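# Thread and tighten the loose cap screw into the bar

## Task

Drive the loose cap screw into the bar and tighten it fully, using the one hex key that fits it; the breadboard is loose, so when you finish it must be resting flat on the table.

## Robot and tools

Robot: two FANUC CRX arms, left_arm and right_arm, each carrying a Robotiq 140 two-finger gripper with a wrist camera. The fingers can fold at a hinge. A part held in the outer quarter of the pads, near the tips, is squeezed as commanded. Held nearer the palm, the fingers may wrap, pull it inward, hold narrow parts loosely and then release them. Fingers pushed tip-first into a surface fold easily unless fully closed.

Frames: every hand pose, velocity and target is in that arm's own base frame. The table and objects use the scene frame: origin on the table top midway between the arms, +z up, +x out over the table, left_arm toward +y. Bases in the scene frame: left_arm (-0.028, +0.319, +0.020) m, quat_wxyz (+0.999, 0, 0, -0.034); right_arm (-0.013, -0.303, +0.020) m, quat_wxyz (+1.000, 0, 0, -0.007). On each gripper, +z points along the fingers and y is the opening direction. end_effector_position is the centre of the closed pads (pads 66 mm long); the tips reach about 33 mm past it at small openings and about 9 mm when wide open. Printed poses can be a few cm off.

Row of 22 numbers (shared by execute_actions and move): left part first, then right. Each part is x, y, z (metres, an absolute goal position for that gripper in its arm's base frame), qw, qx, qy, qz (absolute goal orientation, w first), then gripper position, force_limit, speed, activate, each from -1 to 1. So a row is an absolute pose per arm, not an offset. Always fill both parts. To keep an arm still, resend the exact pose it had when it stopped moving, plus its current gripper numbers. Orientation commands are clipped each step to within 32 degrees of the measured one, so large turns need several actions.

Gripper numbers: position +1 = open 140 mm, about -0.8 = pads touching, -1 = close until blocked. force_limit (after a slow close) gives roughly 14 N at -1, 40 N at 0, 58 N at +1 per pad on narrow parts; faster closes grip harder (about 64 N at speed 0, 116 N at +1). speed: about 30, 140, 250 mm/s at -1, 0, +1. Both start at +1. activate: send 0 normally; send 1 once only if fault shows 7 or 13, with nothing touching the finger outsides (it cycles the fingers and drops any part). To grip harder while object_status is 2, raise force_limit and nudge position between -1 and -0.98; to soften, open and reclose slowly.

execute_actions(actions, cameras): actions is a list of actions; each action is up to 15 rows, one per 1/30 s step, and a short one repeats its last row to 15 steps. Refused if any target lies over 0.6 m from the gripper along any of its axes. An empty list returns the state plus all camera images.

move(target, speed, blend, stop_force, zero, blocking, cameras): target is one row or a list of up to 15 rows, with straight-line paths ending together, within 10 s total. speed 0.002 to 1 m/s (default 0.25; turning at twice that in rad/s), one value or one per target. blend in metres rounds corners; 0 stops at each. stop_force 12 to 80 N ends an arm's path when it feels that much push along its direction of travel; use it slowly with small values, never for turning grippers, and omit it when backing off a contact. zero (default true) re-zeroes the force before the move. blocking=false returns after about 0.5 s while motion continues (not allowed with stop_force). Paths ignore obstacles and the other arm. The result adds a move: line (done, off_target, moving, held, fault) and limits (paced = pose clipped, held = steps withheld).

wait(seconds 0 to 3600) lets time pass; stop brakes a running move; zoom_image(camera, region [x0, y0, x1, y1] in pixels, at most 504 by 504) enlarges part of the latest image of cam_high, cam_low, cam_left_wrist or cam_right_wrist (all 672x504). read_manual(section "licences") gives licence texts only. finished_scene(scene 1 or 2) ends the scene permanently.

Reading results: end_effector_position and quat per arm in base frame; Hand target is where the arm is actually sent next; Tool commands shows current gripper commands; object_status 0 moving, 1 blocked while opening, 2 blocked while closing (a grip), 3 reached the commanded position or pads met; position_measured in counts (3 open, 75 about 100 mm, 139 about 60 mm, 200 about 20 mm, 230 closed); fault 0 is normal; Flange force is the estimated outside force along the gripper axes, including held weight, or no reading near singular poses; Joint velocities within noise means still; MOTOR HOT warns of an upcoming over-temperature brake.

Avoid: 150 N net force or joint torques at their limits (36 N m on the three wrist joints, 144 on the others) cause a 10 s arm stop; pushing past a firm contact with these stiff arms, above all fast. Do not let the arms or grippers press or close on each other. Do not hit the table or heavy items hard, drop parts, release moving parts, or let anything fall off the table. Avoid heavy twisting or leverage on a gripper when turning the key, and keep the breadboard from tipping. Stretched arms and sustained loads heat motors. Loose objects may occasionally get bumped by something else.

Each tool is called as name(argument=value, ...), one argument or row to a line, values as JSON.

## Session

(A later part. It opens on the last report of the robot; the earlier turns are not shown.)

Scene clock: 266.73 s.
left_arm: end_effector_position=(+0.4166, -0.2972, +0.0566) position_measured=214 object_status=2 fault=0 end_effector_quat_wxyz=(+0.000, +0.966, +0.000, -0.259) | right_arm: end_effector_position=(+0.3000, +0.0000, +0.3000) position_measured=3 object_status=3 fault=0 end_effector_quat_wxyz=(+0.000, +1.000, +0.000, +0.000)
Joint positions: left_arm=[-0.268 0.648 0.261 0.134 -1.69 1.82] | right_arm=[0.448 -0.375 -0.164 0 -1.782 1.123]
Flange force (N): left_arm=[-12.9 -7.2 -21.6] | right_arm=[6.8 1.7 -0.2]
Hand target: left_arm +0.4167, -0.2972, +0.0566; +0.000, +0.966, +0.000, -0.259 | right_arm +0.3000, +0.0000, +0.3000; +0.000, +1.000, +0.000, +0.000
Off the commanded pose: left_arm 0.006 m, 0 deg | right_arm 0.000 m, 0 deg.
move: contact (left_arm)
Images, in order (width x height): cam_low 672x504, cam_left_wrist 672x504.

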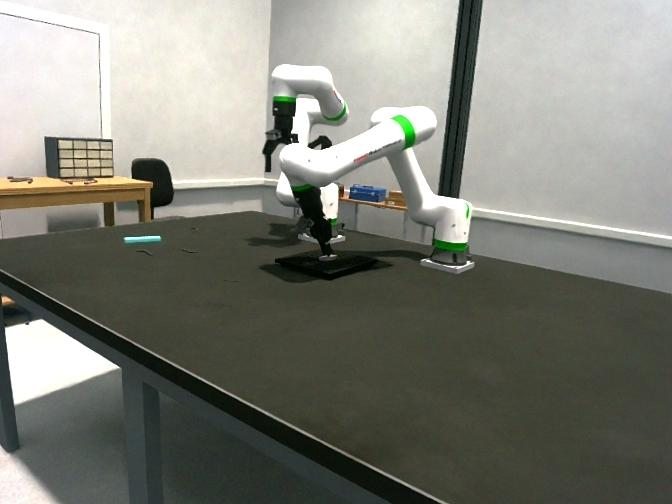

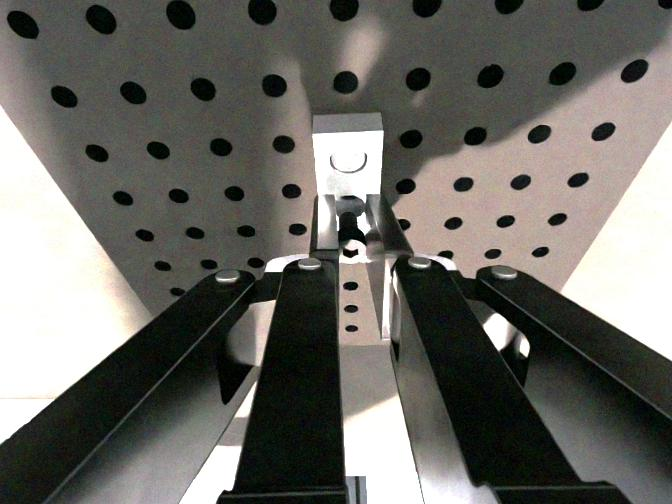

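move(
  target=[
    [0.4212,-0.2987,0.061,0,0.9659,0,-0.2588,-1,0.2,-1,0,0.30,0.0,0.30,0,1,0,0,1,1,1,0],
    [0.4212,-0.2987,0.048,0,0.9659,0,-0.2588,-1,0.2,-1,0,0.30,0.0,0.30,0,1,0,0,1,1,1,0],
  ],
  speed=0.02,
  stop_force=14,
  cameras=["cam_left_wrist","cam_low"],
)

zoom_image(
  camera="cam_left_wrist",
  region=[290, 130, 410, 270],
)

Scene clock: 280.53 s.
left_arm: end_effector_position=(+0.4176, -0.2974, +0.0573) position_measured=214 object_status=2 fault=0 end_effector_quat_wxyz=(+0.000, +0.966, +0.000, -0.259) | right_arm: end_effector_position=(+0.3000, +0.0000, +0.3000) position_measured=3 object_status=3 fault=0 end_effector_quat_wxyz=(+0.000, +1.000, +0.000, +0.000)
Joint positions: left_arm=[-0.268 0.65 0.266 0.134 -1.693 1.821] | right_arm=[0.448 -0.375 -0.164 0 -1.782 1.123]
Flange force (N): left_arm=[-4.8 -5.4 3.3] | right_arm=[7.1 1.7 0.2]
Hand target: left_arm +0.4176, -0.2974, +0.0573; +0.000, +0.966, +0.000, -0.259 | right_arm +0.3000, +0.0000, +0.3000; +0.000, +1.000, +0.000, +0.000
Off the commanded pose: left_arm 0.010 m, 0 deg | right_arm 0.000 m, 0 deg.
move: contact (left_arm); path passed 0 of 2 targets
Images, in order (width x height): cam_low 672x504, cam_left_wrist 672x504.

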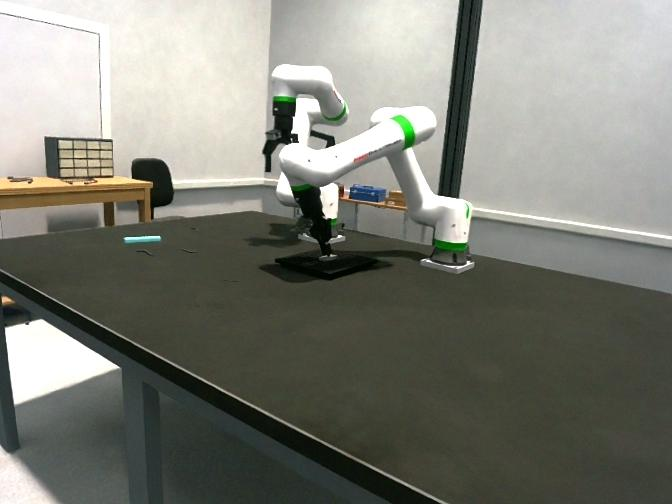

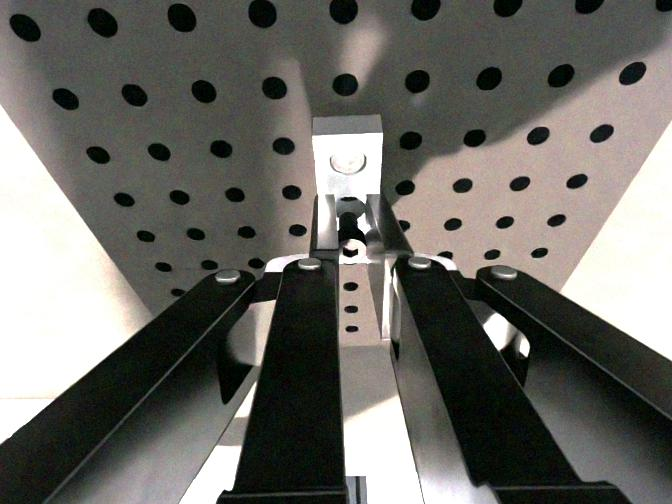

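Scaled by 3.600.

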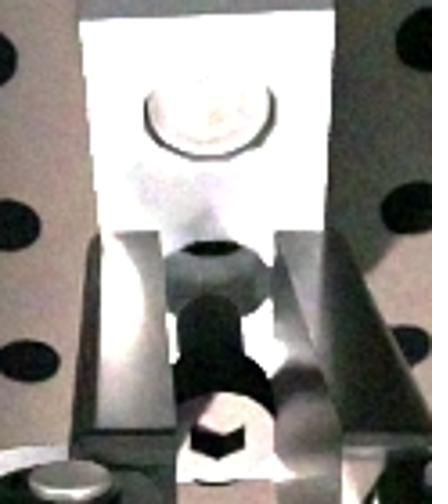

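move(
  target=[0.4212,-0.2987,0.061,0,0.9659,0,-0.2588,-1,0.2,-1,0,0.30,0.0,0.30,0,1,0,0,1,1,1,0],
  speed=0.03,
)

move(
  target=[0.4212,-0.2987,0.047,0,0.9659,0,-0.2588,-1,0.2,-1,0,0.30,0.0,0.30,0,1,0,0,1,1,1,0],
  speed=0.02,
  stop_force=14,
  cameras=["cam_left_wrist"],
)

zoom_image(
  camera="cam_left_wrist",
  region=[290, 130, 410, 270],
)

Scene clock: 287.00 s.
left_arm: end_effector_position=(+0.4212, -0.2987, +0.0610) position_measured=214 object_status=2 fault=0 end_effector_quat_wxyz=(+0.000, +0.966, +0.000, -0.259) | right_arm: end_effector_position=(+0.3000, +0.0000, +0.3000) position_measured=3 object_status=3 fault=0 end_effector_quat_wxyz=(+0.000, +1.000, +0.000, +0.000)
Joint positions: left_arm=[-0.269 0.657 0.285 0.134 -1.706 1.823] | right_arm=[0.448 -0.375 -0.164 0 -1.782 1.123]
Flange force (N): left_arm=[-5.2 -5.3 3.7] | right_arm=[7.0 1.9 0.2]
Hand target: left_arm +0.4212, -0.2987, +0.0610; +0.000, +0.966, +0.000, -0.259 | right_arm +0.3000, +0.0000, +0.3000; +0.000, +1.000, +0.000, +0.000
Off the commanded pose: left_arm 0.000 m, 0 deg | right_arm 0.000 m, 0 deg.
move: done

Scene clock: 288.07 s.
left_arm: end_effector_position=(+0.4212, -0.2987, +0.0518) position_measured=214 object_status=2 fault=0 end_effector_quat_wxyz=(+0.000, +0.966, +0.000, -0.259) | right_arm: end_effector_position=(+0.3000, +0.0000, +0.3000) position_measured=3 object_status=3 fault=0 end_effector_quat_wxyz=(+0.000, +1.000, +0.000, +0.000)
Joint positions: left_arm=[-0.269 0.664 0.275 0.134 -1.688 1.821] | right_arm=[0.448 -0.375 -0.164 0 -1.782 1.123]
Flange force (N): left_arm=[-17.9 -11.7 -32.9] | right_arm=[7.3 1.7 -0.1]
Hand target: left_arm +0.4212, -0.2987, +0.0518; +0.000, +0.966, +0.000, -0.259 | right_arm +0.3000, +0.0000, +0.3000; +0.000, +1.000, +0.000, +0.000
Off the commanded pose: left_arm 0.005 m, 0 deg | right_arm 0.000 m, 0 deg.
move: contact (left_arm)

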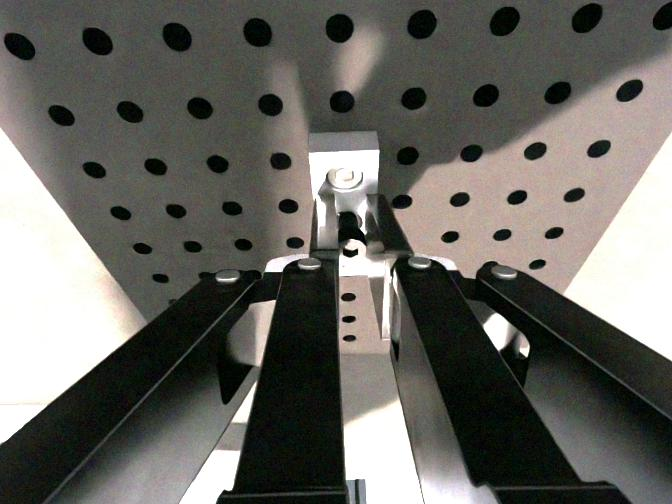

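Scaled by 3.600.

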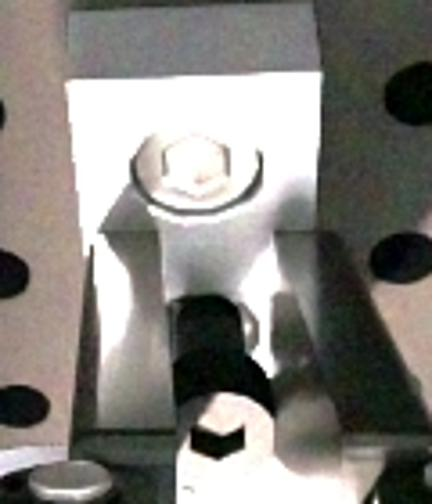

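move(
  target=[
    [0.4212,-0.2987,0.0525,0,0.9659,0,-0.2588,-1,0.2,-1,0,0.30,0.0,0.30,0,1,0,0,1,1,1,0],
    [0.4212,-0.2987,0.0525,0,0.9659,0,-0.2588,-0.45,0.2,-1,0,0.30,0.0,0.30,0,1,0,0,1,1,1,0],
    [0.4412,-0.2987,0.0875,0,0.9659,0,-0.2588,-0.45,0.2,-1,0,0.30,0.0,0.30,0,1,0,0,1,1,1,0],
  ],
  speed=[0.02,0.02,0.1],
  cameras=["cam_left_wrist"],
)

zoom_image(
  camera="cam_left_wrist",
  region=[270, 130, 430, 300],
)

Scene clock: 299.50 s.
left_arm: end_effector_position=(+0.4412, -0.2987, +0.0875) position_measured=186 object_status=3 fault=0 end_effector_quat_wxyz=(+0.000, +0.966, +0.000, -0.259) | right_arm: end_effector_position=(+0.3000, +0.0000, +0.3000) position_measured=3 object_status=3 fault=0 end_effector_quat_wxyz=(+0.000, +1.000, +0.000, +0.000)
Joint positions: left_arm=[-0.261 0.683 0.392 0.132 -1.787 1.826] | right_arm=[0.448 -0.375 -0.164 0 -1.782 1.123]
Flange force (N): left_arm=[-3.6 -4.9 3.2] | right_arm=[6.7 1.7 0.0]
Hand target: left_arm +0.4412, -0.2987, +0.0875; +0.000, +0.966, +0.000, -0.259 | right_arm +0.3000, +0.0000, +0.3000; +0.000, +1.000, +0.000, +0.000
Off the commanded pose: left_arm 0.000 m, 0 deg | right_arm 0.000 m, 0 deg.
move: done

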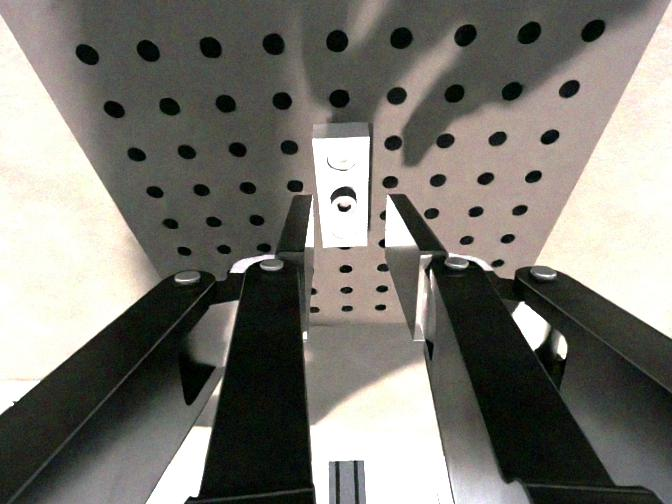

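Scaled by 2.965.

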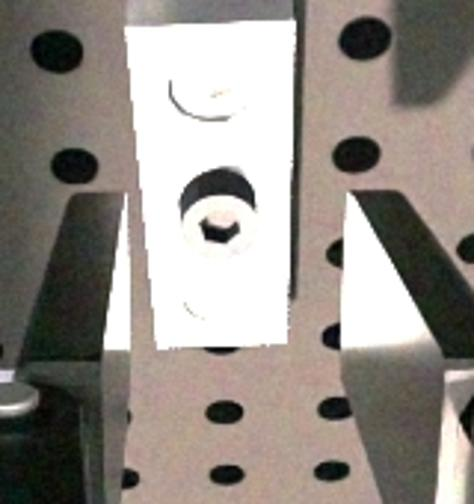

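move(
  target=[0.402,-0.2987,0.075,0,1,0,0,-0.45,0.2,-1,0,0.30,0.0,0.30,0,1,0,0,1,1,1,0],
  speed=0.15,
  cameras=["cam_left_wrist","cam_low"],
)

zoom_image(
  camera="cam_left_wrist",
  region=[270, 130, 430, 300],
)

zoom_image(
  camera="cam_low",
  region=[305, 235, 355, 275],
)

Scene clock: 319.23 s.
left_arm: end_effector_position=(+0.4020, -0.2987, +0.0750) position_measured=186 object_status=3 fault=0 end_effector_quat_wxyz=(+0.000, +1.000, +0.000, +0.000) | right_arm: end_effector_position=(+0.3000, +0.0000, +0.3000) position_measured=3 object_status=3 fault=0 end_effector_quat_wxyz=(+0.000, +1.000, +0.000, +0.000)
Joint positions: left_arm=[-0.376 0.203 -0.166 0 -1.202 1.947] | right_arm=[0.448 -0.375 -0.164 0 -1.782 1.123]
Flange force (N): left_arm=[-3.8 -6.2 1.7] | right_arm=[7.0 1.7 -0.1]
Hand target: left_arm +0.4020, -0.2987, +0.0750; +0.000, +1.000, +0.000, +0.000 | right_arm +0.3000, +0.0000, +0.3000; +0.000, +1.000, +0.000, +0.000
Off the commanded pose: left_arm 0.000 m, 0 deg | right_arm 0.000 m, 0 deg.
move: done
Images, in order (width x height): cam_low 672x504, cam_left_wrist 672x504.

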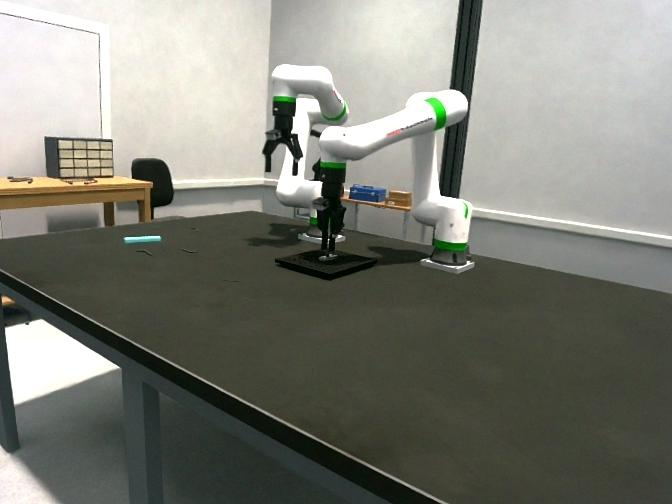

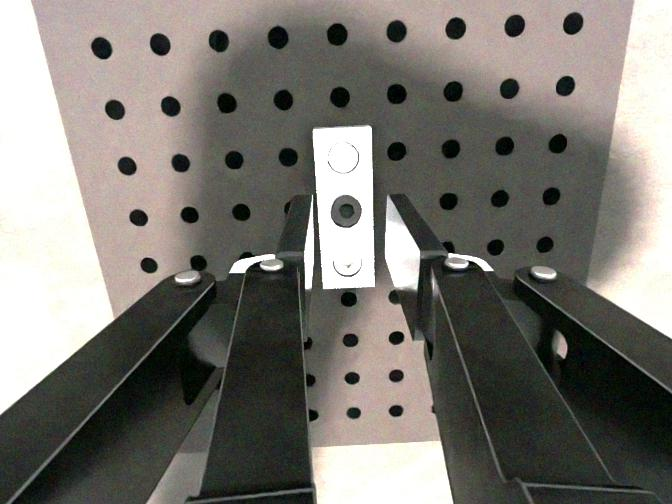

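Scaled by 2.965.

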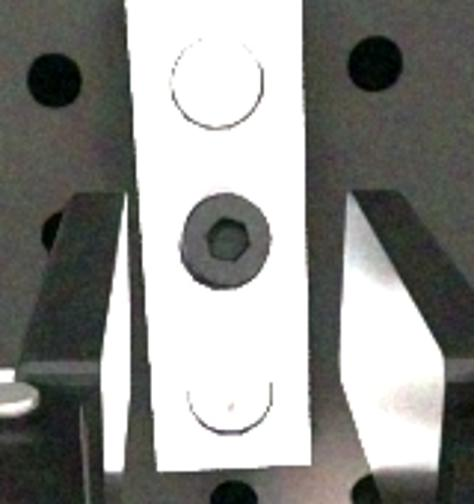

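Scaled by 10.080.

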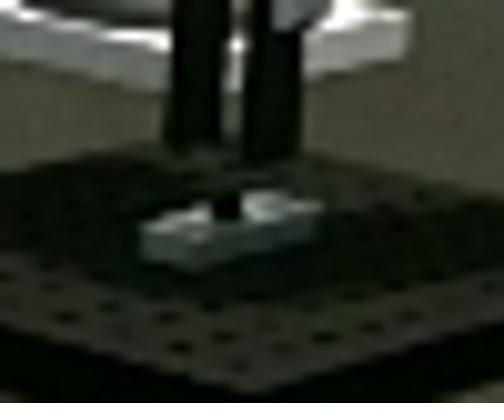

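move(
  target=[
    [0.405,-0.2975,0.058,0,1,0,0,-0.45,0.2,-1,0,0.30,0.0,0.30,0,1,0,0,1,1,1,0],
    [0.405,-0.2975,0.058,0,1,0,0,-1,-0.5,-1,0,0.30,0.0,0.30,0,1,0,0,1,1,1,0],
  ],
  speed=0.05,
  cameras=["cam_left_wrist","cam_low"],
)

zoom_image(
  camera="cam_left_wrist",
  region=[270, 130, 430, 300],
)

zoom_image(
  camera="cam_low",
  region=[305, 235, 355, 275],
)

Scene clock: 332.93 s.
left_arm: end_effector_position=(+0.4050, -0.2975, +0.0580) position_measured=212 object_status=0 fault=0 end_effector_quat_wxyz=(+0.000, +1.000, +0.000, +0.000) | right_arm: end_effector_position=(+0.3000, +0.0000, +0.3000) position_measured=3 object_status=3 fault=0 end_effector_quat_wxyz=(+0.000, +1.000, +0.000, +0.000)
Joint positions: left_arm=[-0.372 0.223 -0.185 0 -1.163 1.943] | right_arm=[0.448 -0.375 -0.164 0 -1.782 1.123]
Flange force (N): left_arm=[-3.5 -6.7 -1.4] | right_arm=[7.2 1.7 0.1]
Hand target: left_arm +0.4050, -0.2975, +0.0580; +0.000, +1.000, +0.000, +0.000 | right_arm +0.3000, +0.0000, +0.3000; +0.000, +1.000, +0.000, +0.000
Off the commanded pose: left_arm 0.000 m, 0 deg | right_arm 0.000 m, 0 deg.
move: done
Images, in order (width x height): cam_low 672x504, cam_left_wrist 672x504.

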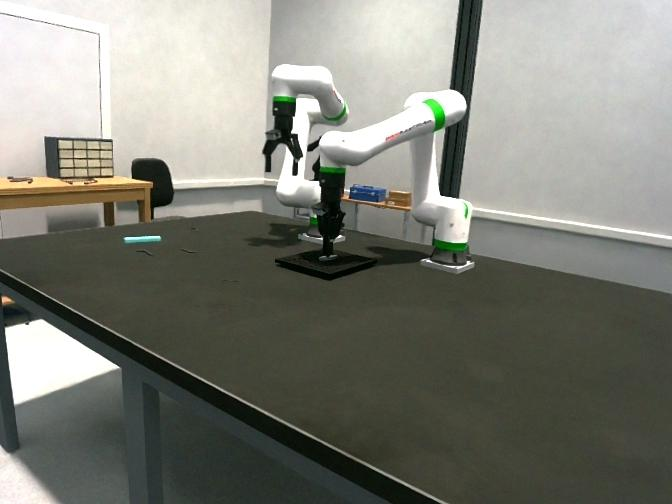

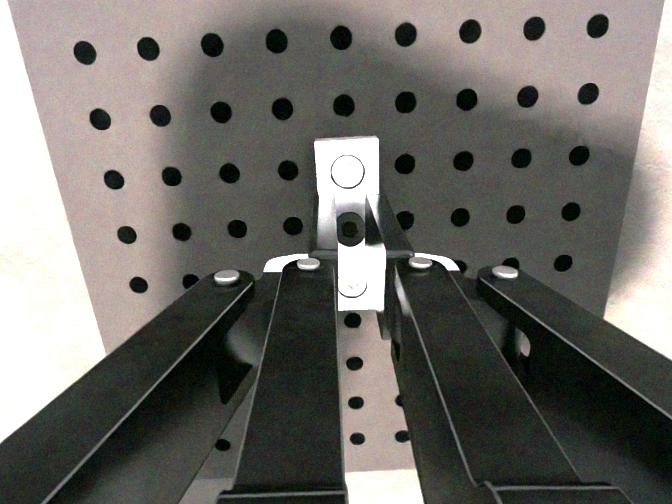

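Scaled by 2.965.

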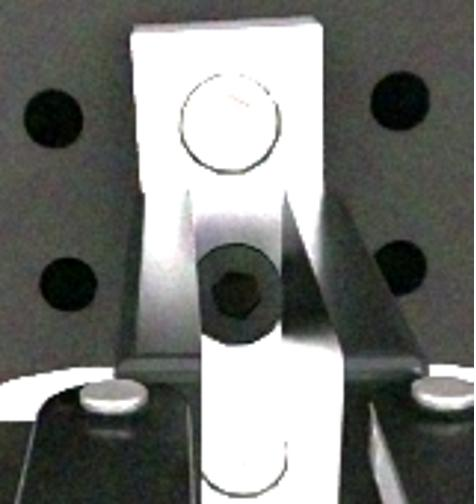

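Scaled by 10.080.

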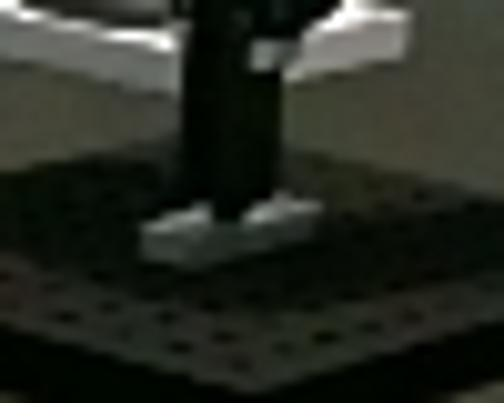

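move(
  target=[
    [0.405,-0.2975,0.0572,0,1,0,0,-1,-0.5,-1,0,0.30,0.0,0.30,0,1,0,0,1,1,1,0],
    [0.406,-0.2965,0.0569,0,0.7071,-0.7071,0,-1,-0.5,-1,0,0.30,0.0,0.30,0,1,0,0,1,1,1,0],
    [0.407,-0.2975,0.0566,0,0,-1,0,-1,-0.5,-1,0,0.30,0.0,0.30,0,1,0,0,1,1,1,0],
  ],
  speed=0.6,
  cameras=["cam_left_wrist"],
)

zoom_image(
  camera="cam_left_wrist",
  region=[270, 130, 430, 300],
)

Scene clock: 346.43 s.
left_arm: end_effector_position=(+0.4070, -0.2975, +0.0566) position_measured=212 object_status=2 fault=0 end_effector_quat_wxyz=(+0.000, +0.000, +1.000, +0.000) | right_arm: end_effector_position=(+0.3000, +0.0000, +0.3000) position_measured=3 object_status=3 fault=0 end_effector_quat_wxyz=(+0.000, +1.000, +0.000, +0.000)
Joint positions: left_arm=[-0.37 0.228 -0.182 0 -1.161 -1.2] | right_arm=[0.448 -0.375 -0.164 0 -1.782 1.123]
Flange force (N): left_arm=[3.2 6.0 0.8] | right_arm=[6.8 1.8 0.3]
Hand target: left_arm +0.4070, -0.2975, +0.0566; +0.000, +0.000, +1.000, +0.000 | right_arm +0.3000, +0.0000, +0.3000; +0.000, +1.000, +0.000, +0.000
Off the commanded pose: left_arm 0.000 m, 0 deg | right_arm 0.000 m, 0 deg.
move: done

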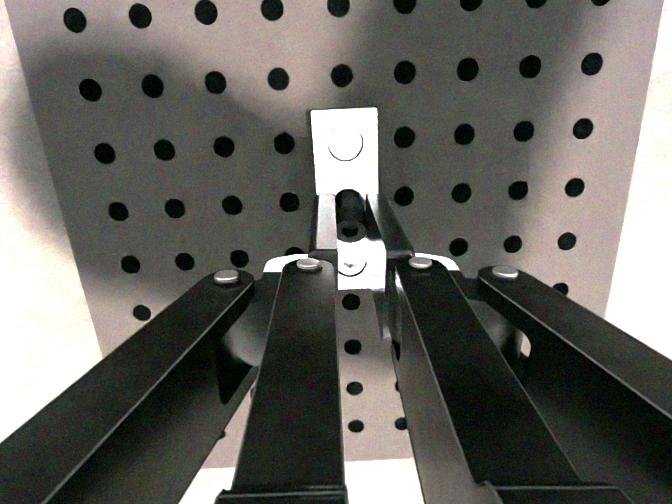

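Scaled by 2.965.

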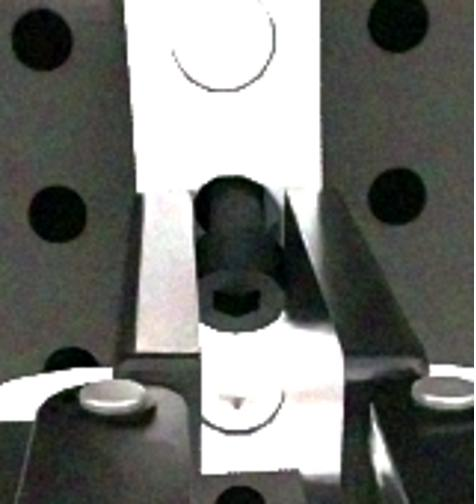

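move(
  target=[0.3965,-0.2975,0.0585,0,0,-1,0,-1,-0.5,-1,0,0.30,0.0,0.30,0,1,0,0,1,1,1,0],
  speed=0.03,
  cameras=["cam_left_wrist"],
)

zoom_image(
  camera="cam_left_wrist",
  region=[270, 130, 430, 300],
)

Scene clock: 360.73 s.
left_arm: end_effector_position=(+0.3965, -0.2975, +0.0585) position_measured=212 object_status=2 fault=0 end_effector_quat_wxyz=(+0.000, +0.000, +1.000, +0.000) | right_arm: end_effector_position=(+0.3000, +0.0000, +0.3000) position_measured=3 object_status=3 fault=0 end_effector_quat_wxyz=(+0.000, +1.000, +0.000, +0.000)
Joint positions: left_arm=[-0.378 0.206 -0.204 0 -1.161 -1.192] | right_arm=[0.448 -0.375 -0.164 0 -1.782 1.123]
Flange force (N): left_arm=[0.8 7.1 0.5] | right_arm=[7.4 2.0 -0.4]
Hand target: left_arm +0.3965, -0.2975, +0.0585; +0.000, +0.000, +1.000, +0.000 | right_arm +0.3000, +0.0000, +0.3000; +0.000, +1.000, +0.000, +0.000
Off the commanded pose: left_arm 0.000 m, 0 deg | right_arm 0.000 m, 0 deg.
move: done

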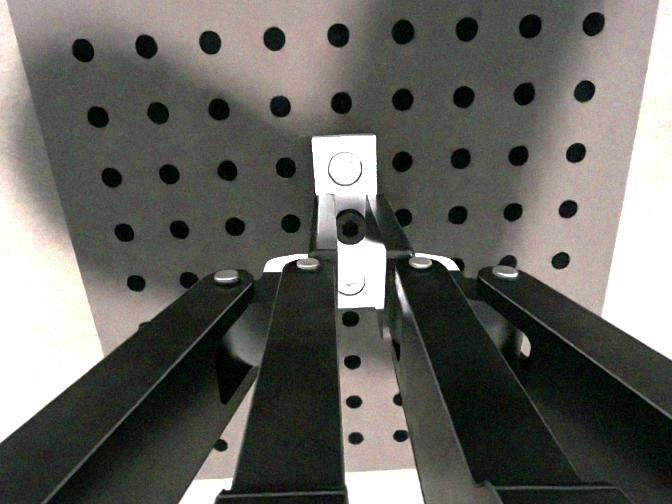

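Scaled by 2.965.

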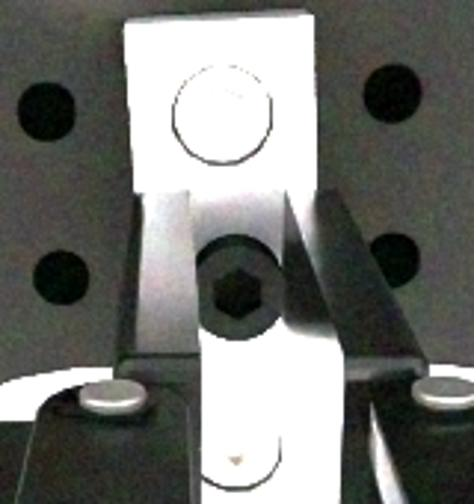

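move(
  target=[
    [0.3953,-0.2975,0.0585,0,0,-1,0,-1,-0.5,-1,0,0.30,0.0,0.30,0,1,0,0,1,1,1,0],
    [0.3953,-0.2975,0.0585,0,0,-1,0,-0.6,-0.5,-0.5,0,0.30,0.0,0.30,0,1,0,0,1,1,1,0],
    [0.400,-0.2975,0.077,0,0,-1,0,-0.6,-0.5,-0.5,0,0.30,0.0,0.30,0,1,0,0,1,1,1,0],
    [0.400,-0.2975,0.077,0,0.7071,-0.7071,0,-0.6,-0.5,-0.5,0,0.30,0.0,0.30,0,1,0,0,1,1,1,0],
    [0.400,-0.2975,0.077,0,1,0,0,-0.6,-0.5,-0.5,0,0.30,0.0,0.30,0,1,0,0,1,1,1,0],
    [0.400,-0.2975,0.077,0,0.6428,0.766,0,-0.6,-0.5,-0.5,0,0.30,0.0,0.30,0,1,0,0,1,1,1,0],
  ],
  speed=[0.03,0.03,0.1,0.8,0.8,0.8],
  blend=[0,0,0.01,0.02,0.02,0],
  cameras=["cam_left_wrist"],
)

move(
  target=[
    [0.400,-0.2975,0.0585,0,0.6428,0.766,0,-0.6,-0.5,-0.5,0,0.30,0.0,0.30,0,1,0,0,1,1,1,0],
    [0.400,-0.2975,0.0585,0,0.6428,0.766,0,-1,0,-1,0,0.30,0.0,0.30,0,1,0,0,1,1,1,0],
  ],
  speed=0.05,
  cameras=["cam_left_wrist"],
)

Scene clock: 380.47 s.
left_arm: end_effector_position=(+0.4000, -0.2975, +0.0770) position_measured=205 object_status=3 fault=0 end_effector_quat_wxyz=(+0.000, +0.643, +0.766, +0.000) | right_arm: end_effector_position=(+0.3000, +0.0000, +0.3000) position_measured=3 object_status=3 fault=0 end_effector_quat_wxyz=(+0.000, +1.000, +0.000, +0.000)
Joint positions: left_arm=[-0.376 0.195 -0.17 0 -1.205 3.692] | right_arm=[0.448 -0.375 -0.164 0 -1.782 1.123]
Flange force (N): left_arm=[7.8 -2.5 1.0] | right_arm=[6.9 1.9 -0.1]
Hand target: left_arm +0.4000, -0.2975, +0.0770; +0.000, +0.643, +0.766, +0.000 | right_arm +0.3000, +0.0000, +0.3000; +0.000, +1.000, +0.000, +0.000
Off the commanded pose: left_arm 0.000 m, 0 deg | right_arm 0.000 m, 0 deg.
move: done; blend cut to 0.0095 m at target 3

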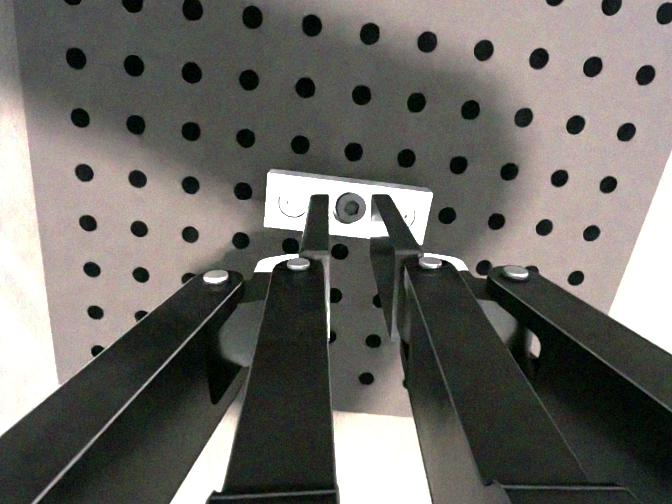

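Scene clock: 381.90 s.
left_arm: end_effector_position=(+0.4000, -0.2975, +0.0585) position_measured=215 object_status=0 fault=0 end_effector_quat_wxyz=(+0.000, +0.643, +0.766, +0.000) | right_arm: end_effector_position=(+0.3000, +0.0000, +0.3000) position_measured=3 object_status=3 fault=0 end_effector_quat_wxyz=(+0.000, +1.000, +0.000, +0.000)
Joint positions: left_arm=[-0.376 0.213 -0.195 0 -1.163 3.692] | right_arm=[0.448 -0.375 -0.164 0 -1.782 1.123]
Flange force (N): left_arm=[7.3 -1.8 -1.2] | right_arm=[7.0 1.8 0.2]
Hand target: left_arm +0.4000, -0.2975, +0.0585; +0.000, +0.643, +0.766, +0.000 | right_arm +0.3000, +0.0000, +0.3000; +0.000, +1.000, +0.000, +0.000
Off the commanded pose: left_arm 0.000 m, 0 deg | right_arm 0.000 m, 0 deg.
move: done

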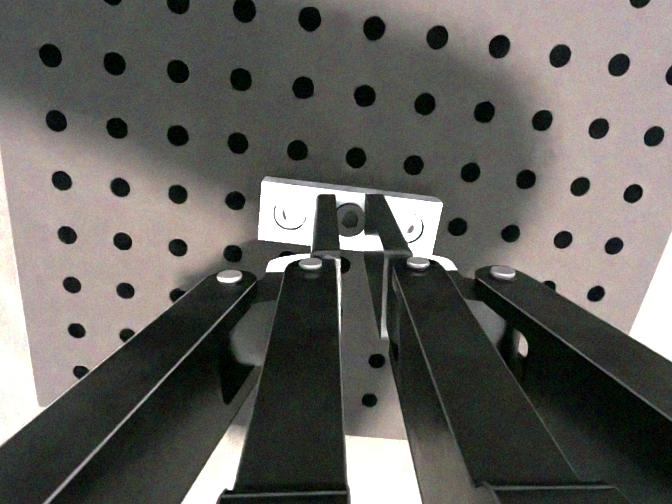

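move(
  target=[
    [0.400,-0.2975,0.0578,0,1,0,0,-1,0,-1,0,0.30,0.0,0.30,0,1,0,0,1,1,1,0],
    [0.400,-0.2975,0.0575,0,0.7071,-0.7071,0,-1,0,-1,0,0.30,0.0,0.30,0,1,0,0,1,1,1,0],
    [0.400,-0.2975,0.0571,0,0,-1,0,-1,0,-1,0,0.30,0.0,0.30,0,1,0,0,1,1,1,0],
    [0.400,-0.2975,0.0568,0,-0.7071,-0.7071,0,-1,0,-1,0,0.30,0.0,0.30,0,1,0,0,1,1,1,0],
    [0.400,-0.2975,0.0565,0,-0.9063,-0.4226,0,-1,0,-1,0,0.30,0.0,0.30,0,1,0,0,1,1,1,0],
  ],
  speed=0.6,
  blend=[0.03,0.03,0.03,0.03,0],
  cameras=["cam_left_wrist"],
)

zoom_image(
  camera="cam_left_wrist",
  region=[270, 130, 430, 300],
)

Scene clock: 407.53 s.
left_arm: end_effector_position=(+0.4000, -0.2975, +0.0565) position_measured=215 object_status=2 fault=0 end_effector_quat_wxyz=(+0.000, +0.906, +0.423, +0.000) | right_arm: end_effector_position=(+0.3000, +0.0000, +0.3000) position_measured=3 object_status=3 fault=0 end_effector_quat_wxyz=(+0.000, +1.000, +0.000, +0.000)
Joint positions: left_arm=[-0.376 0.215 -0.198 0 -1.158 -3.464] | right_arm=[0.448 -0.375 -0.164 0 -1.782 1.123]
Flange force (N): left_arm=[9.4 -8.2 -24.8] | right_arm=[6.7 2.1 0.3]
Hand target: left_arm +0.4000, -0.2975, +0.0565; +0.000, +0.906, +0.423, +0.000 | right_arm +0.3000, +0.0000, +0.3000; +0.000, +1.000, +0.000, +0.000
Off the commanded pose: left_arm 0.000 m, 0 deg | right_arm 0.000 m, 0 deg.
move: done

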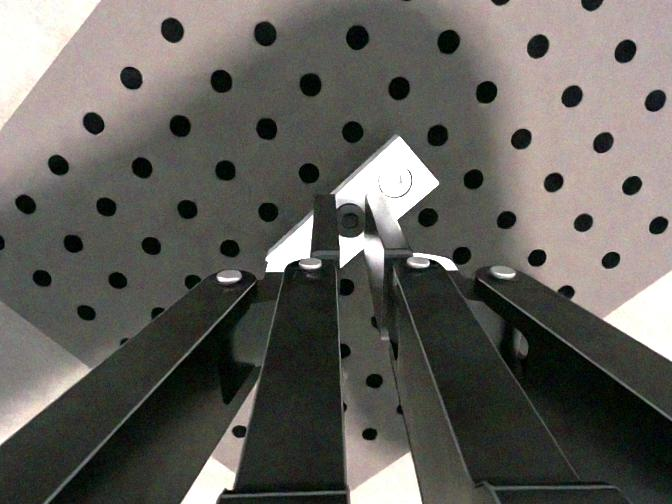

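Scaled by 2.965.

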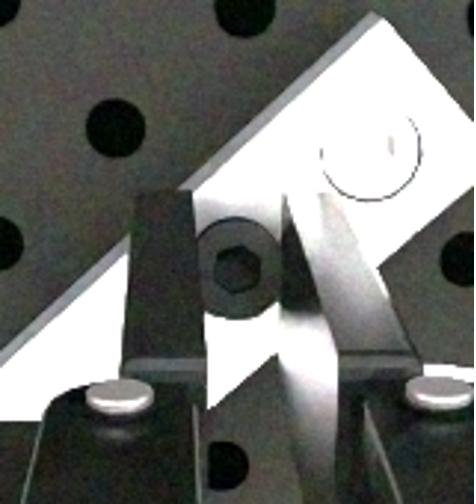

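move(
  target=[
    [0.400,-0.2975,0.0565,0,-0.9063,-0.4226,0,-0.6,0,-0.5,0,0.30,0.0,0.30,0,1,0,0,1,1,1,0],
    [0.400,-0.2975,0.077,0,-0.7071,-0.7071,0,-0.6,0,-0.5,0,0.30,0.0,0.30,0,1,0,0,1,1,1,0],
    [0.400,-0.2975,0.077,0,0,-1,0,-0.6,0,-0.5,0,0.30,0.0,0.30,0,1,0,0,1,1,1,0],
    [0.400,-0.2975,0.077,0,0.7071,-0.7071,0,-0.6,0,-0.5,0,0.30,0.0,0.30,0,1,0,0,1,1,1,0],
    [0.400,-0.2975,0.077,0,1,0,0,-0.6,0,-0.5,0,0.30,0.0,0.30,0,1,0,0,1,1,1,0],
    [0.400,-0.2975,0.077,0,0.6428,0.766,0,-0.6,0,-0.5,0,0.30,0.0,0.30,0,1,0,0,1,1,1,0],
  ],
  speed=[0.05,0.8,0.8,0.8,0.8,0.8],
  blend=[0,0.01,0.03,0.03,0.03,0],
  cameras=["cam_left_wrist"],
)

zoom_image(
  camera="cam_left_wrist",
  region=[260, 150, 440, 260],
)

Scene clock: 425.23 s.
left_arm: end_effector_position=(+0.4000, -0.2975, +0.0770) position_measured=205 object_status=3 fault=0 end_effector_quat_wxyz=(+0.000, +0.643, +0.766, +0.000) | right_arm: end_effector_position=(+0.3000, +0.0000, +0.3000) position_measured=3 object_status=3 fault=0 end_effector_quat_wxyz=(+0.000, +1.000, +0.000, +0.000)
Joint positions: left_arm=[-0.376 0.195 -0.17 0 -1.205 3.692] | right_arm=[0.448 -0.375 -0.164 0 -1.782 1.123]
Flange force (N): left_arm=[7.6 -2.3 1.1] | right_arm=[7.2 2.2 0.2]
Hand target: left_arm +0.4000, -0.2975, +0.0770; +0.000, +0.643, +0.766, +0.000 | right_arm +0.3000, +0.0000, +0.3000; +0.000, +1.000, +0.000, +0.000
Off the commanded pose: left_arm 0.000 m, 0 deg | right_arm 0.000 m, 0 deg.
move: done

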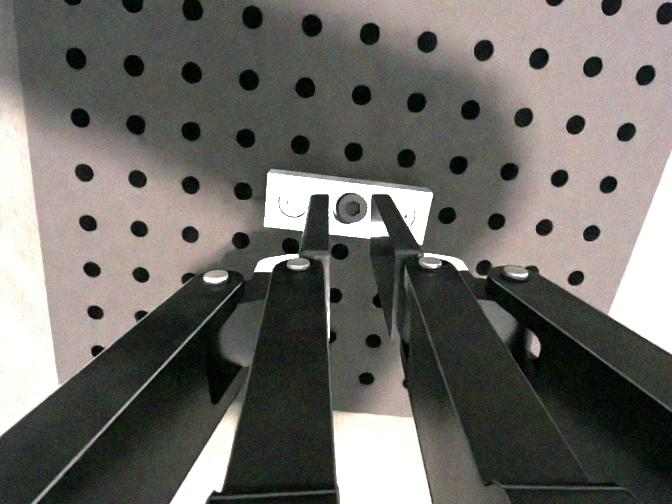

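Scaled by 2.800.

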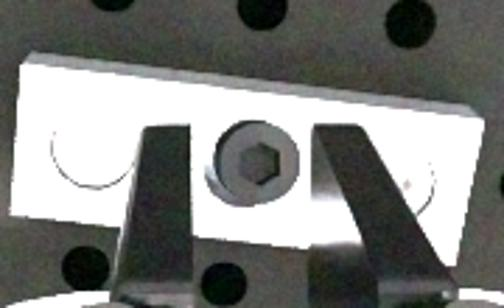

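move(
  target=[
    [0.400,-0.2975,0.0575,0,0.6428,0.766,0,-0.6,0,-0.5,0,0.30,0.0,0.30,0,1,0,0,1,1,1,0],
    [0.400,-0.2975,0.0575,0,0.6428,0.766,0,-1,0,-1,0,0.30,0.0,0.30,0,1,0,0,1,1,1,0],
    [0.400,-0.2975,0.0568,0,1,0,0,-1,0,-1,0,0.30,0.0,0.30,0,1,0,0,1,1,1,0],
    [0.400,-0.2975,0.0565,0,0.7071,-0.7071,0,-1,0,-1,0,0.30,0.0,0.30,0,1,0,0,1,1,1,0],
    [0.400,-0.2975,0.0562,0,0,-1,0,-1,0,-1,0,0.30,0.0,0.30,0,1,0,0,1,1,1,0],
    [0.400,-0.2975,0.0558,0,-0.7071,-0.7071,0,-1,0,-1,0,0.30,0.0,0.30,0,1,0,0,1,1,1,0],
    [0.400,-0.2975,0.0556,0,-0.9063,-0.4226,0,-1,0,-1,0,0.30,0.0,0.30,0,1,0,0,1,1,1,0],
  ],
  speed=[0.1,0.8,0.8,0.8,0.8,0.8,0.8],
  blend=[0,0,0.03,0.03,0.03,0.03,0],
)

move(
  target=[
    [0.400,-0.2975,0.0556,0,-0.9063,-0.4226,0,-0.6,0,-0.5,0,0.30,0.0,0.30,0,1,0,0,1,1,1,0],
    [0.400,-0.2975,0.077,0,-0.7071,-0.7071,0,-0.6,0,-0.5,0,0.30,0.0,0.30,0,1,0,0,1,1,1,0],
    [0.400,-0.2975,0.077,0,0,-1,0,-0.6,0,-0.5,0,0.30,0.0,0.30,0,1,0,0,1,1,1,0],
    [0.400,-0.2975,0.077,0,0.7071,-0.7071,0,-0.6,0,-0.5,0,0.30,0.0,0.30,0,1,0,0,1,1,1,0],
    [0.400,-0.2975,0.077,0,1,0,0,-0.6,0,-0.5,0,0.30,0.0,0.30,0,1,0,0,1,1,1,0],
    [0.400,-0.2975,0.077,0,0.6428,0.766,0,-0.6,0,-0.5,0,0.30,0.0,0.30,0,1,0,0,1,1,1,0],
  ],
  speed=[0.05,0.8,0.8,0.8,0.8,0.8],
  blend=[0,0.01,0.03,0.03,0.03,0],
  cameras=["cam_left_wrist"],
)

zoom_image(
  camera="cam_left_wrist",
  region=[260, 150, 440, 260],
)

Scene clock: 450.30 s.
left_arm: end_effector_position=(+0.4000, -0.2975, +0.0556) position_measured=215 object_status=2 fault=0 end_effector_quat_wxyz=(+0.000, +0.906, +0.423, +0.000) | right_arm: end_effector_position=(+0.3000, +0.0000, +0.3000) position_measured=3 object_status=3 fault=0 end_effector_quat_wxyz=(+0.000, +1.000, +0.000, +0.000)
Joint positions: left_arm=[-0.376 0.216 -0.199 0 -1.156 -3.464] | right_arm=[0.448 -0.375 -0.164 0 -1.782 1.123]
Flange force (N): left_arm=[8.2 1.4 -14.2] | right_arm=[7.2 2.0 0.0]
Hand target: left_arm +0.4000, -0.2975, +0.0556; +0.000, +0.906, +0.423, +0.000 | right_arm +0.3000, +0.0000, +0.3000; +0.000, +1.000, +0.000, +0.000
Off the commanded pose: left_arm 0.000 m, 0 deg | right_arm 0.000 m, 0 deg.
move: done

Scene clock: 456.00 s.
left_arm: end_effector_position=(+0.4000, -0.2975, +0.0770) position_measured=205 object_status=3 fault=0 end_effector_quat_wxyz=(+0.000, +0.643, +0.766, +0.000) | right_arm: end_effector_position=(+0.3000, +0.0000, +0.3000) position_measured=3 object_status=3 fault=0 end_effector_quat_wxyz=(+0.000, +1.000, +0.000, +0.000)
Joint positions: left_arm=[-0.376 0.195 -0.17 0 -1.205 3.692] | right_arm=[0.448 -0.375 -0.164 0 -1.782 1.123]
Flange force (N): left_arm=[7.7 -2.9 1.1] | right_arm=[6.8 2.0 0.3]
Hand target: left_arm +0.4000, -0.2975, +0.0770; +0.000, +0.643, +0.766, +0.000 | right_arm +0.3000, +0.0000, +0.3000; +0.000, +1.000, +0.000, +0.000
Off the commanded pose: left_arm 0.000 m, 0 deg | right_arm 0.000 m, 0 deg.
move: done

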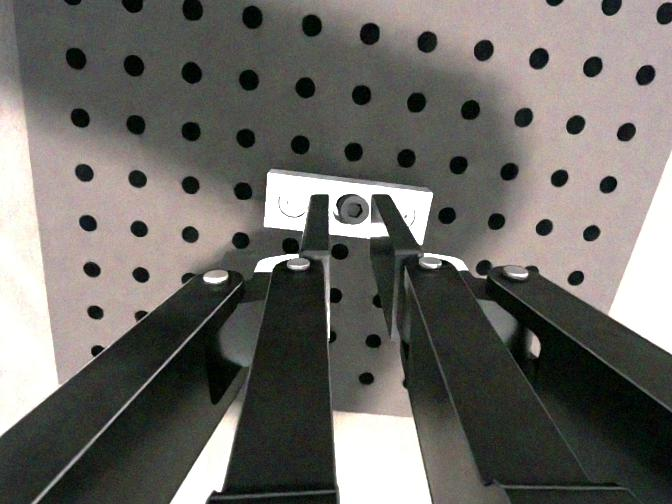

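Scaled by 2.800.

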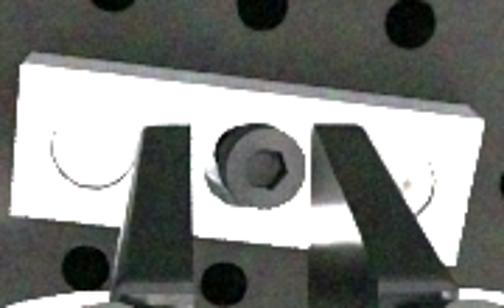

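move(
  target=[
    [0.400,-0.2975,0.0575,0,0.6428,0.766,0,-0.6,0,-0.5,0,0.30,0.0,0.30,0,1,0,0,1,1,1,0],
    [0.400,-0.2975,0.0575,0,0.6428,0.766,0,-0.655,0,-1,0,0.30,0.0,0.30,0,1,0,0,1,1,1,0],
    [0.400,-0.2975,0.0575,0,0.9962,0.0872,0,-0.655,0,-1,0,0.30,0.0,0.30,0,1,0,0,1,1,1,0],
    [0.400,-0.2975,0.0575,0,0.6428,0.766,0,-0.655,0,-1,0,0.30,0.0,0.30,0,1,0,0,1,1,1,0],
    [0.400,-0.2975,0.0575,0,0.6428,0.766,0,-1,-0.6,-1,0,0.30,0.0,0.30,0,1,0,0,1,1,1,0],
  ],
  speed=[0.1,0.5,0.5,0.5,0.5],
  cameras=["cam_left_wrist"],
)

zoom_image(
  camera="cam_left_wrist",
  region=[260, 150, 440, 280],
)

move(
  target=[
    [0.400,-0.2975,0.0569,0,1,0,0,-1,-0.6,-1,0,0.30,0.0,0.30,0,1,0,0,1,1,1,0],
    [0.400,-0.2975,0.0566,0,0.7071,-0.7071,0,-1,-0.6,-1,0,0.30,0.0,0.30,0,1,0,0,1,1,1,0],
    [0.400,-0.2975,0.0562,0,0,-1,0,-1,-0.6,-1,0,0.30,0.0,0.30,0,1,0,0,1,1,1,0],
    [0.400,-0.2975,0.0559,0,-0.7071,-0.7071,0,-1,-0.6,-1,0,0.30,0.0,0.30,0,1,0,0,1,1,1,0],
    [0.400,-0.2975,0.0557,0,-0.9063,-0.4226,0,-1,-0.6,-1,0,0.30,0.0,0.30,0,1,0,0,1,1,1,0],
  ],
  speed=0.6,
  blend=[0.03,0.03,0.03,0.03,0],
  cameras=["cam_left_wrist"],
)

zoom_image(
  camera="cam_left_wrist",
  region=[260, 150, 440, 280],
)

Scene clock: 491.77 s.
left_arm: end_effector_position=(+0.4000, -0.2975, +0.0575) position_measured=227 object_status=0 fault=0 end_effector_quat_wxyz=(+0.000, +0.643, +0.766, +0.000) | right_arm: end_effector_position=(+0.3000, +0.0000, +0.3000) position_measured=3 object_status=3 fault=0 end_effector_quat_wxyz=(+0.000, +1.000, +0.000, +0.000)
Joint positions: left_arm=[-0.376 0.214 -0.197 0 -1.16 3.692] | right_arm=[0.448 -0.375 -0.164 0 -1.782 1.123]
Flange force (N): left_arm=[7.3 -8.2 -11.9] | right_arm=[6.9 2.0 0.2]
Hand target: left_arm +0.4000, -0.2975, +0.0575; +0.000, +0.643, +0.766, +0.000 | right_arm +0.3000, +0.0000, +0.3000; +0.000, +1.000, +0.000, +0.000
Off the commanded pose: left_arm 0.000 m, 0 deg | right_arm 0.000 m, 0 deg.
move: done

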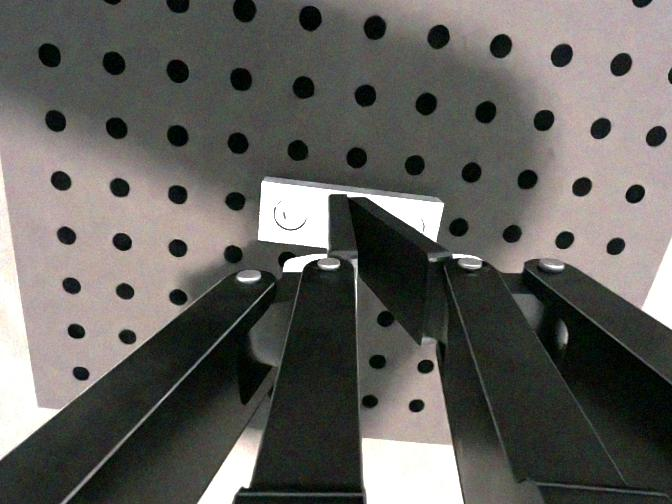

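Scaled by 2.800.

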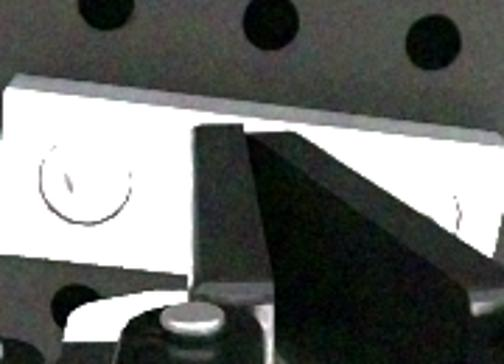

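Scene clock: 498.97 s.
left_arm: end_effector_position=(+0.4000, -0.2975, +0.0557) position_measured=227 object_status=2 fault=0 end_effector_quat_wxyz=(+0.000, +0.906, +0.423, +0.000) | right_arm: end_effector_position=(+0.3000, +0.0000, +0.3000) position_measured=3 object_status=3 fault=0 end_effector_quat_wxyz=(+0.000, +1.000, +0.000, +0.000)
Joint positions: left_arm=[-0.376 0.216 -0.199 0 -1.156 -3.464] | right_arm=[0.448 -0.375 -0.164 0 -1.782 1.123]
Flange force (N): left_arm=[1.8 -20.8 -8.2] | right_arm=[7.0 1.6 -0.2]
Hand target: left_arm +0.4000, -0.2975, +0.0557; +0.000, +0.906, +0.423, +0.000 | right_arm +0.3000, +0.0000, +0.3000; +0.000, +1.000, +0.000, +0.000
Off the commanded pose: left_arm 0.000 m, 0 deg | right_arm 0.000 m, 0 deg.
move: done; blend cut to 0 m at target 1

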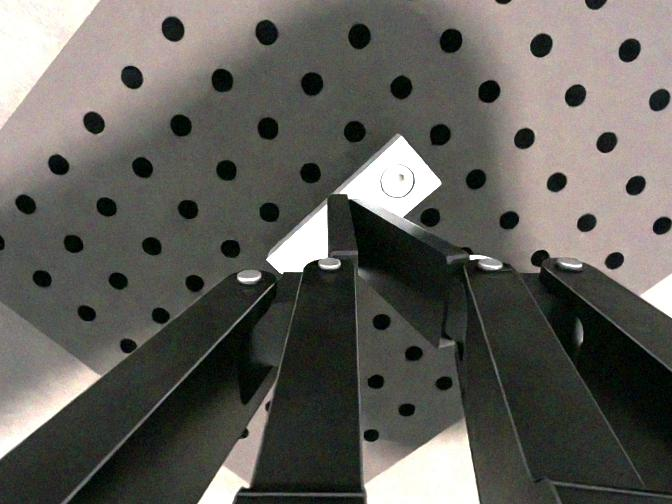

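Scaled by 2.800.

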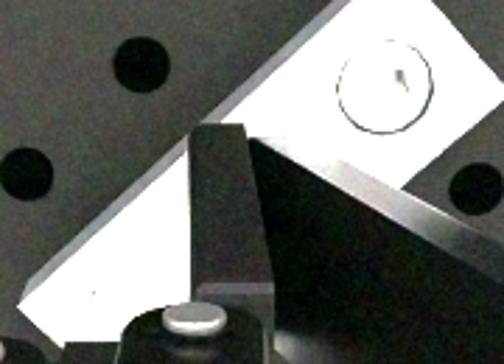

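move(
  target=[
    [0.400,-0.2975,0.0585,0,-0.9063,-0.4226,0,-0.98,-0.6,-1,0,0.30,0.0,0.30,0,1,0,0,1,1,1,0],
    [0.400,-0.2975,0.0585,0,-0.9063,-0.4226,0,-0.3,-0.5,-0.5,0,0.30,0.0,0.30,0,1,0,0,1,1,1,0],
    [0.400,-0.2975,0.085,0,-0.7071,-0.7071,0,-0.3,0,-0.5,0,0.30,0.0,0.30,0,1,0,0,1,1,1,0],
    [0.400,-0.2975,0.085,0,0,-1,0,-0.3,0,-0.5,0,0.30,0.0,0.30,0,1,0,0,1,1,1,0],
    [0.400,-0.2975,0.085,0,0.7071,-0.7071,0,-0.3,0,-0.5,0,0.30,0.0,0.30,0,1,0,0,1,1,1,0],
    [0.400,-0.2975,0.085,0,1,0,0,-0.3,0,-0.5,0,0.30,0.0,0.30,0,1,0,0,1,1,1,0],
  ],
  speed=[0.05,0.05,0.5,0.8,0.8,0.8],
  blend=[0,0,0.01,0.03,0.03,0],
  cameras=["cam_left_wrist"],
)

zoom_image(
  camera="cam_left_wrist",
  region=[270, 120, 430, 310],
)

Scene clock: 514.50 s.
left_arm: end_effector_position=(+0.4000, -0.2975, +0.0850) position_measured=167 object_status=3 fault=0 end_effector_quat_wxyz=(+0.000, +1.000, +0.000, +0.000) | right_arm: end_effector_position=(+0.3000, +0.0000, +0.3000) position_measured=3 object_status=3 fault=0 end_effector_quat_wxyz=(+0.000, +1.000, +0.000, +0.000)
Joint positions: left_arm=[-0.376 0.189 -0.158 0 -1.224 1.946] | right_arm=[0.448 -0.375 -0.164 0 -1.782 1.123]
Flange force (N): left_arm=[-4.1 -7.2 1.3] | right_arm=[6.9 1.8 0.2]
Hand target: left_arm +0.4000, -0.2975, +0.0850; +0.000, +1.000, +0.000, +0.000 | right_arm +0.3000, +0.0000, +0.3000; +0.000, +1.000, +0.000, +0.000
Off the commanded pose: left_arm 0.000 m, 0 deg | right_arm 0.000 m, 0 deg.
move: done; blend cut to 0 m at target 3

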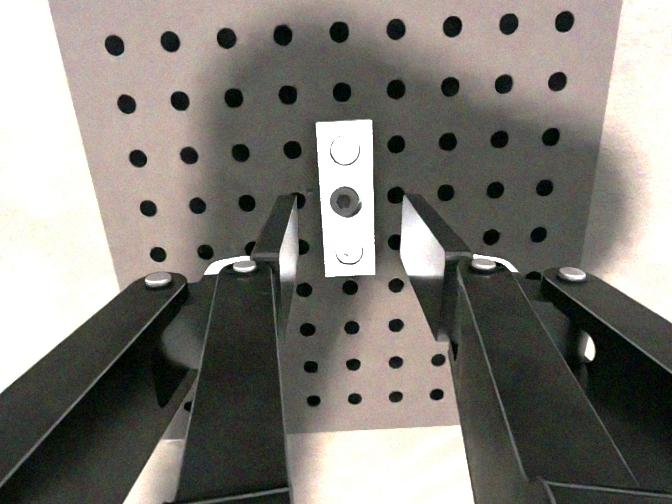

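Scaled by 2.653.

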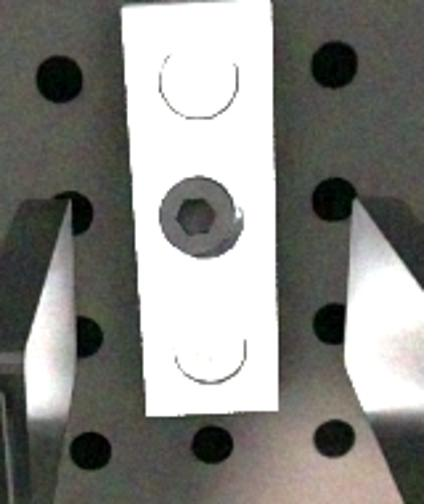

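move(
  target=[
    [0.400,-0.2975,0.0555,0,1,0,0,-0.3,0,-0.5,0,0.30,0.0,0.30,0,1,0,0,1,1,1,0],
    [0.400,-0.2975,0.0555,0,1,0,0,-0.65,-0.9,-1,0,0.30,0.0,0.30,0,1,0,0,1,1,1,0],
    [0.400,-0.2975,0.0555,0,0.7071,-0.7071,0,-0.65,-0.9,-1,0,0.30,0.0,0.30,0,1,0,0,1,1,1,0],
    [0.400,-0.2975,0.0555,0,1,0,0,-0.65,-0.9,-1,0,0.30,0.0,0.30,0,1,0,0,1,1,1,0],
    [0.400,-0.2975,0.0555,0,0.6428,0.766,0,-0.65,-0.9,-1,0,0.30,0.0,0.30,0,1,0,0,1,1,1,0],
    [0.400,-0.2975,0.0555,0,0.6428,0.766,0,-1,-0.6,-1,0,0.30,0.0,0.30,0,1,0,0,1,1,1,0],
  ],
  speed=[0.1,0.5,0.5,0.5,0.5,0.5],
  cameras=["cam_left_wrist"],
)

zoom_image(
  camera="cam_left_wrist",
  region=[260, 150, 440, 280],
)

Scene clock: 535.90 s.
left_arm: end_effector_position=(+0.4000, -0.2975, +0.0555) position_measured=212 object_status=2 fault=0 end_effector_quat_wxyz=(+0.000, +0.643, +0.766, +0.000) | right_arm: end_effector_position=(+0.3000, +0.0000, +0.3000) position_measured=3 object_status=3 fault=0 end_effector_quat_wxyz=(+0.000, +1.000, +0.000, +0.000)
Joint positions: left_arm=[-0.376 0.216 -0.199 0 -1.156 3.692] | right_arm=[0.448 -0.375 -0.164 0 -1.782 1.123]
Flange force (N): left_arm=[7.1 -2.4 -1.8] | right_arm=[7.3 2.2 -0.2]
Hand target: left_arm +0.4000, -0.2975, +0.0555; +0.000, +0.643, +0.766, +0.000 | right_arm +0.3000, +0.0000, +0.3000; +0.000, +1.000, +0.000, +0.000
Off the commanded pose: left_arm 0.000 m, 0 deg | right_arm 0.000 m, 0 deg.
move: done

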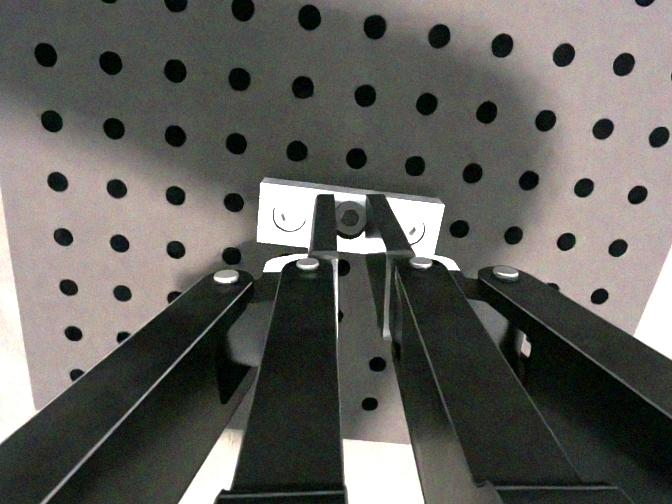

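Scaled by 2.800.

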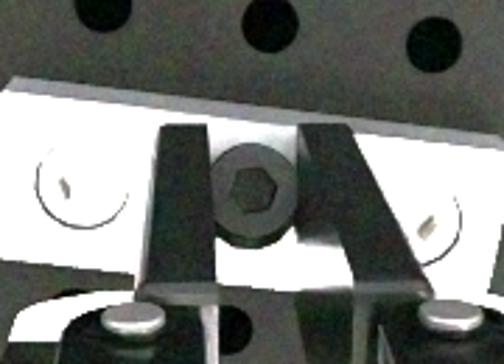

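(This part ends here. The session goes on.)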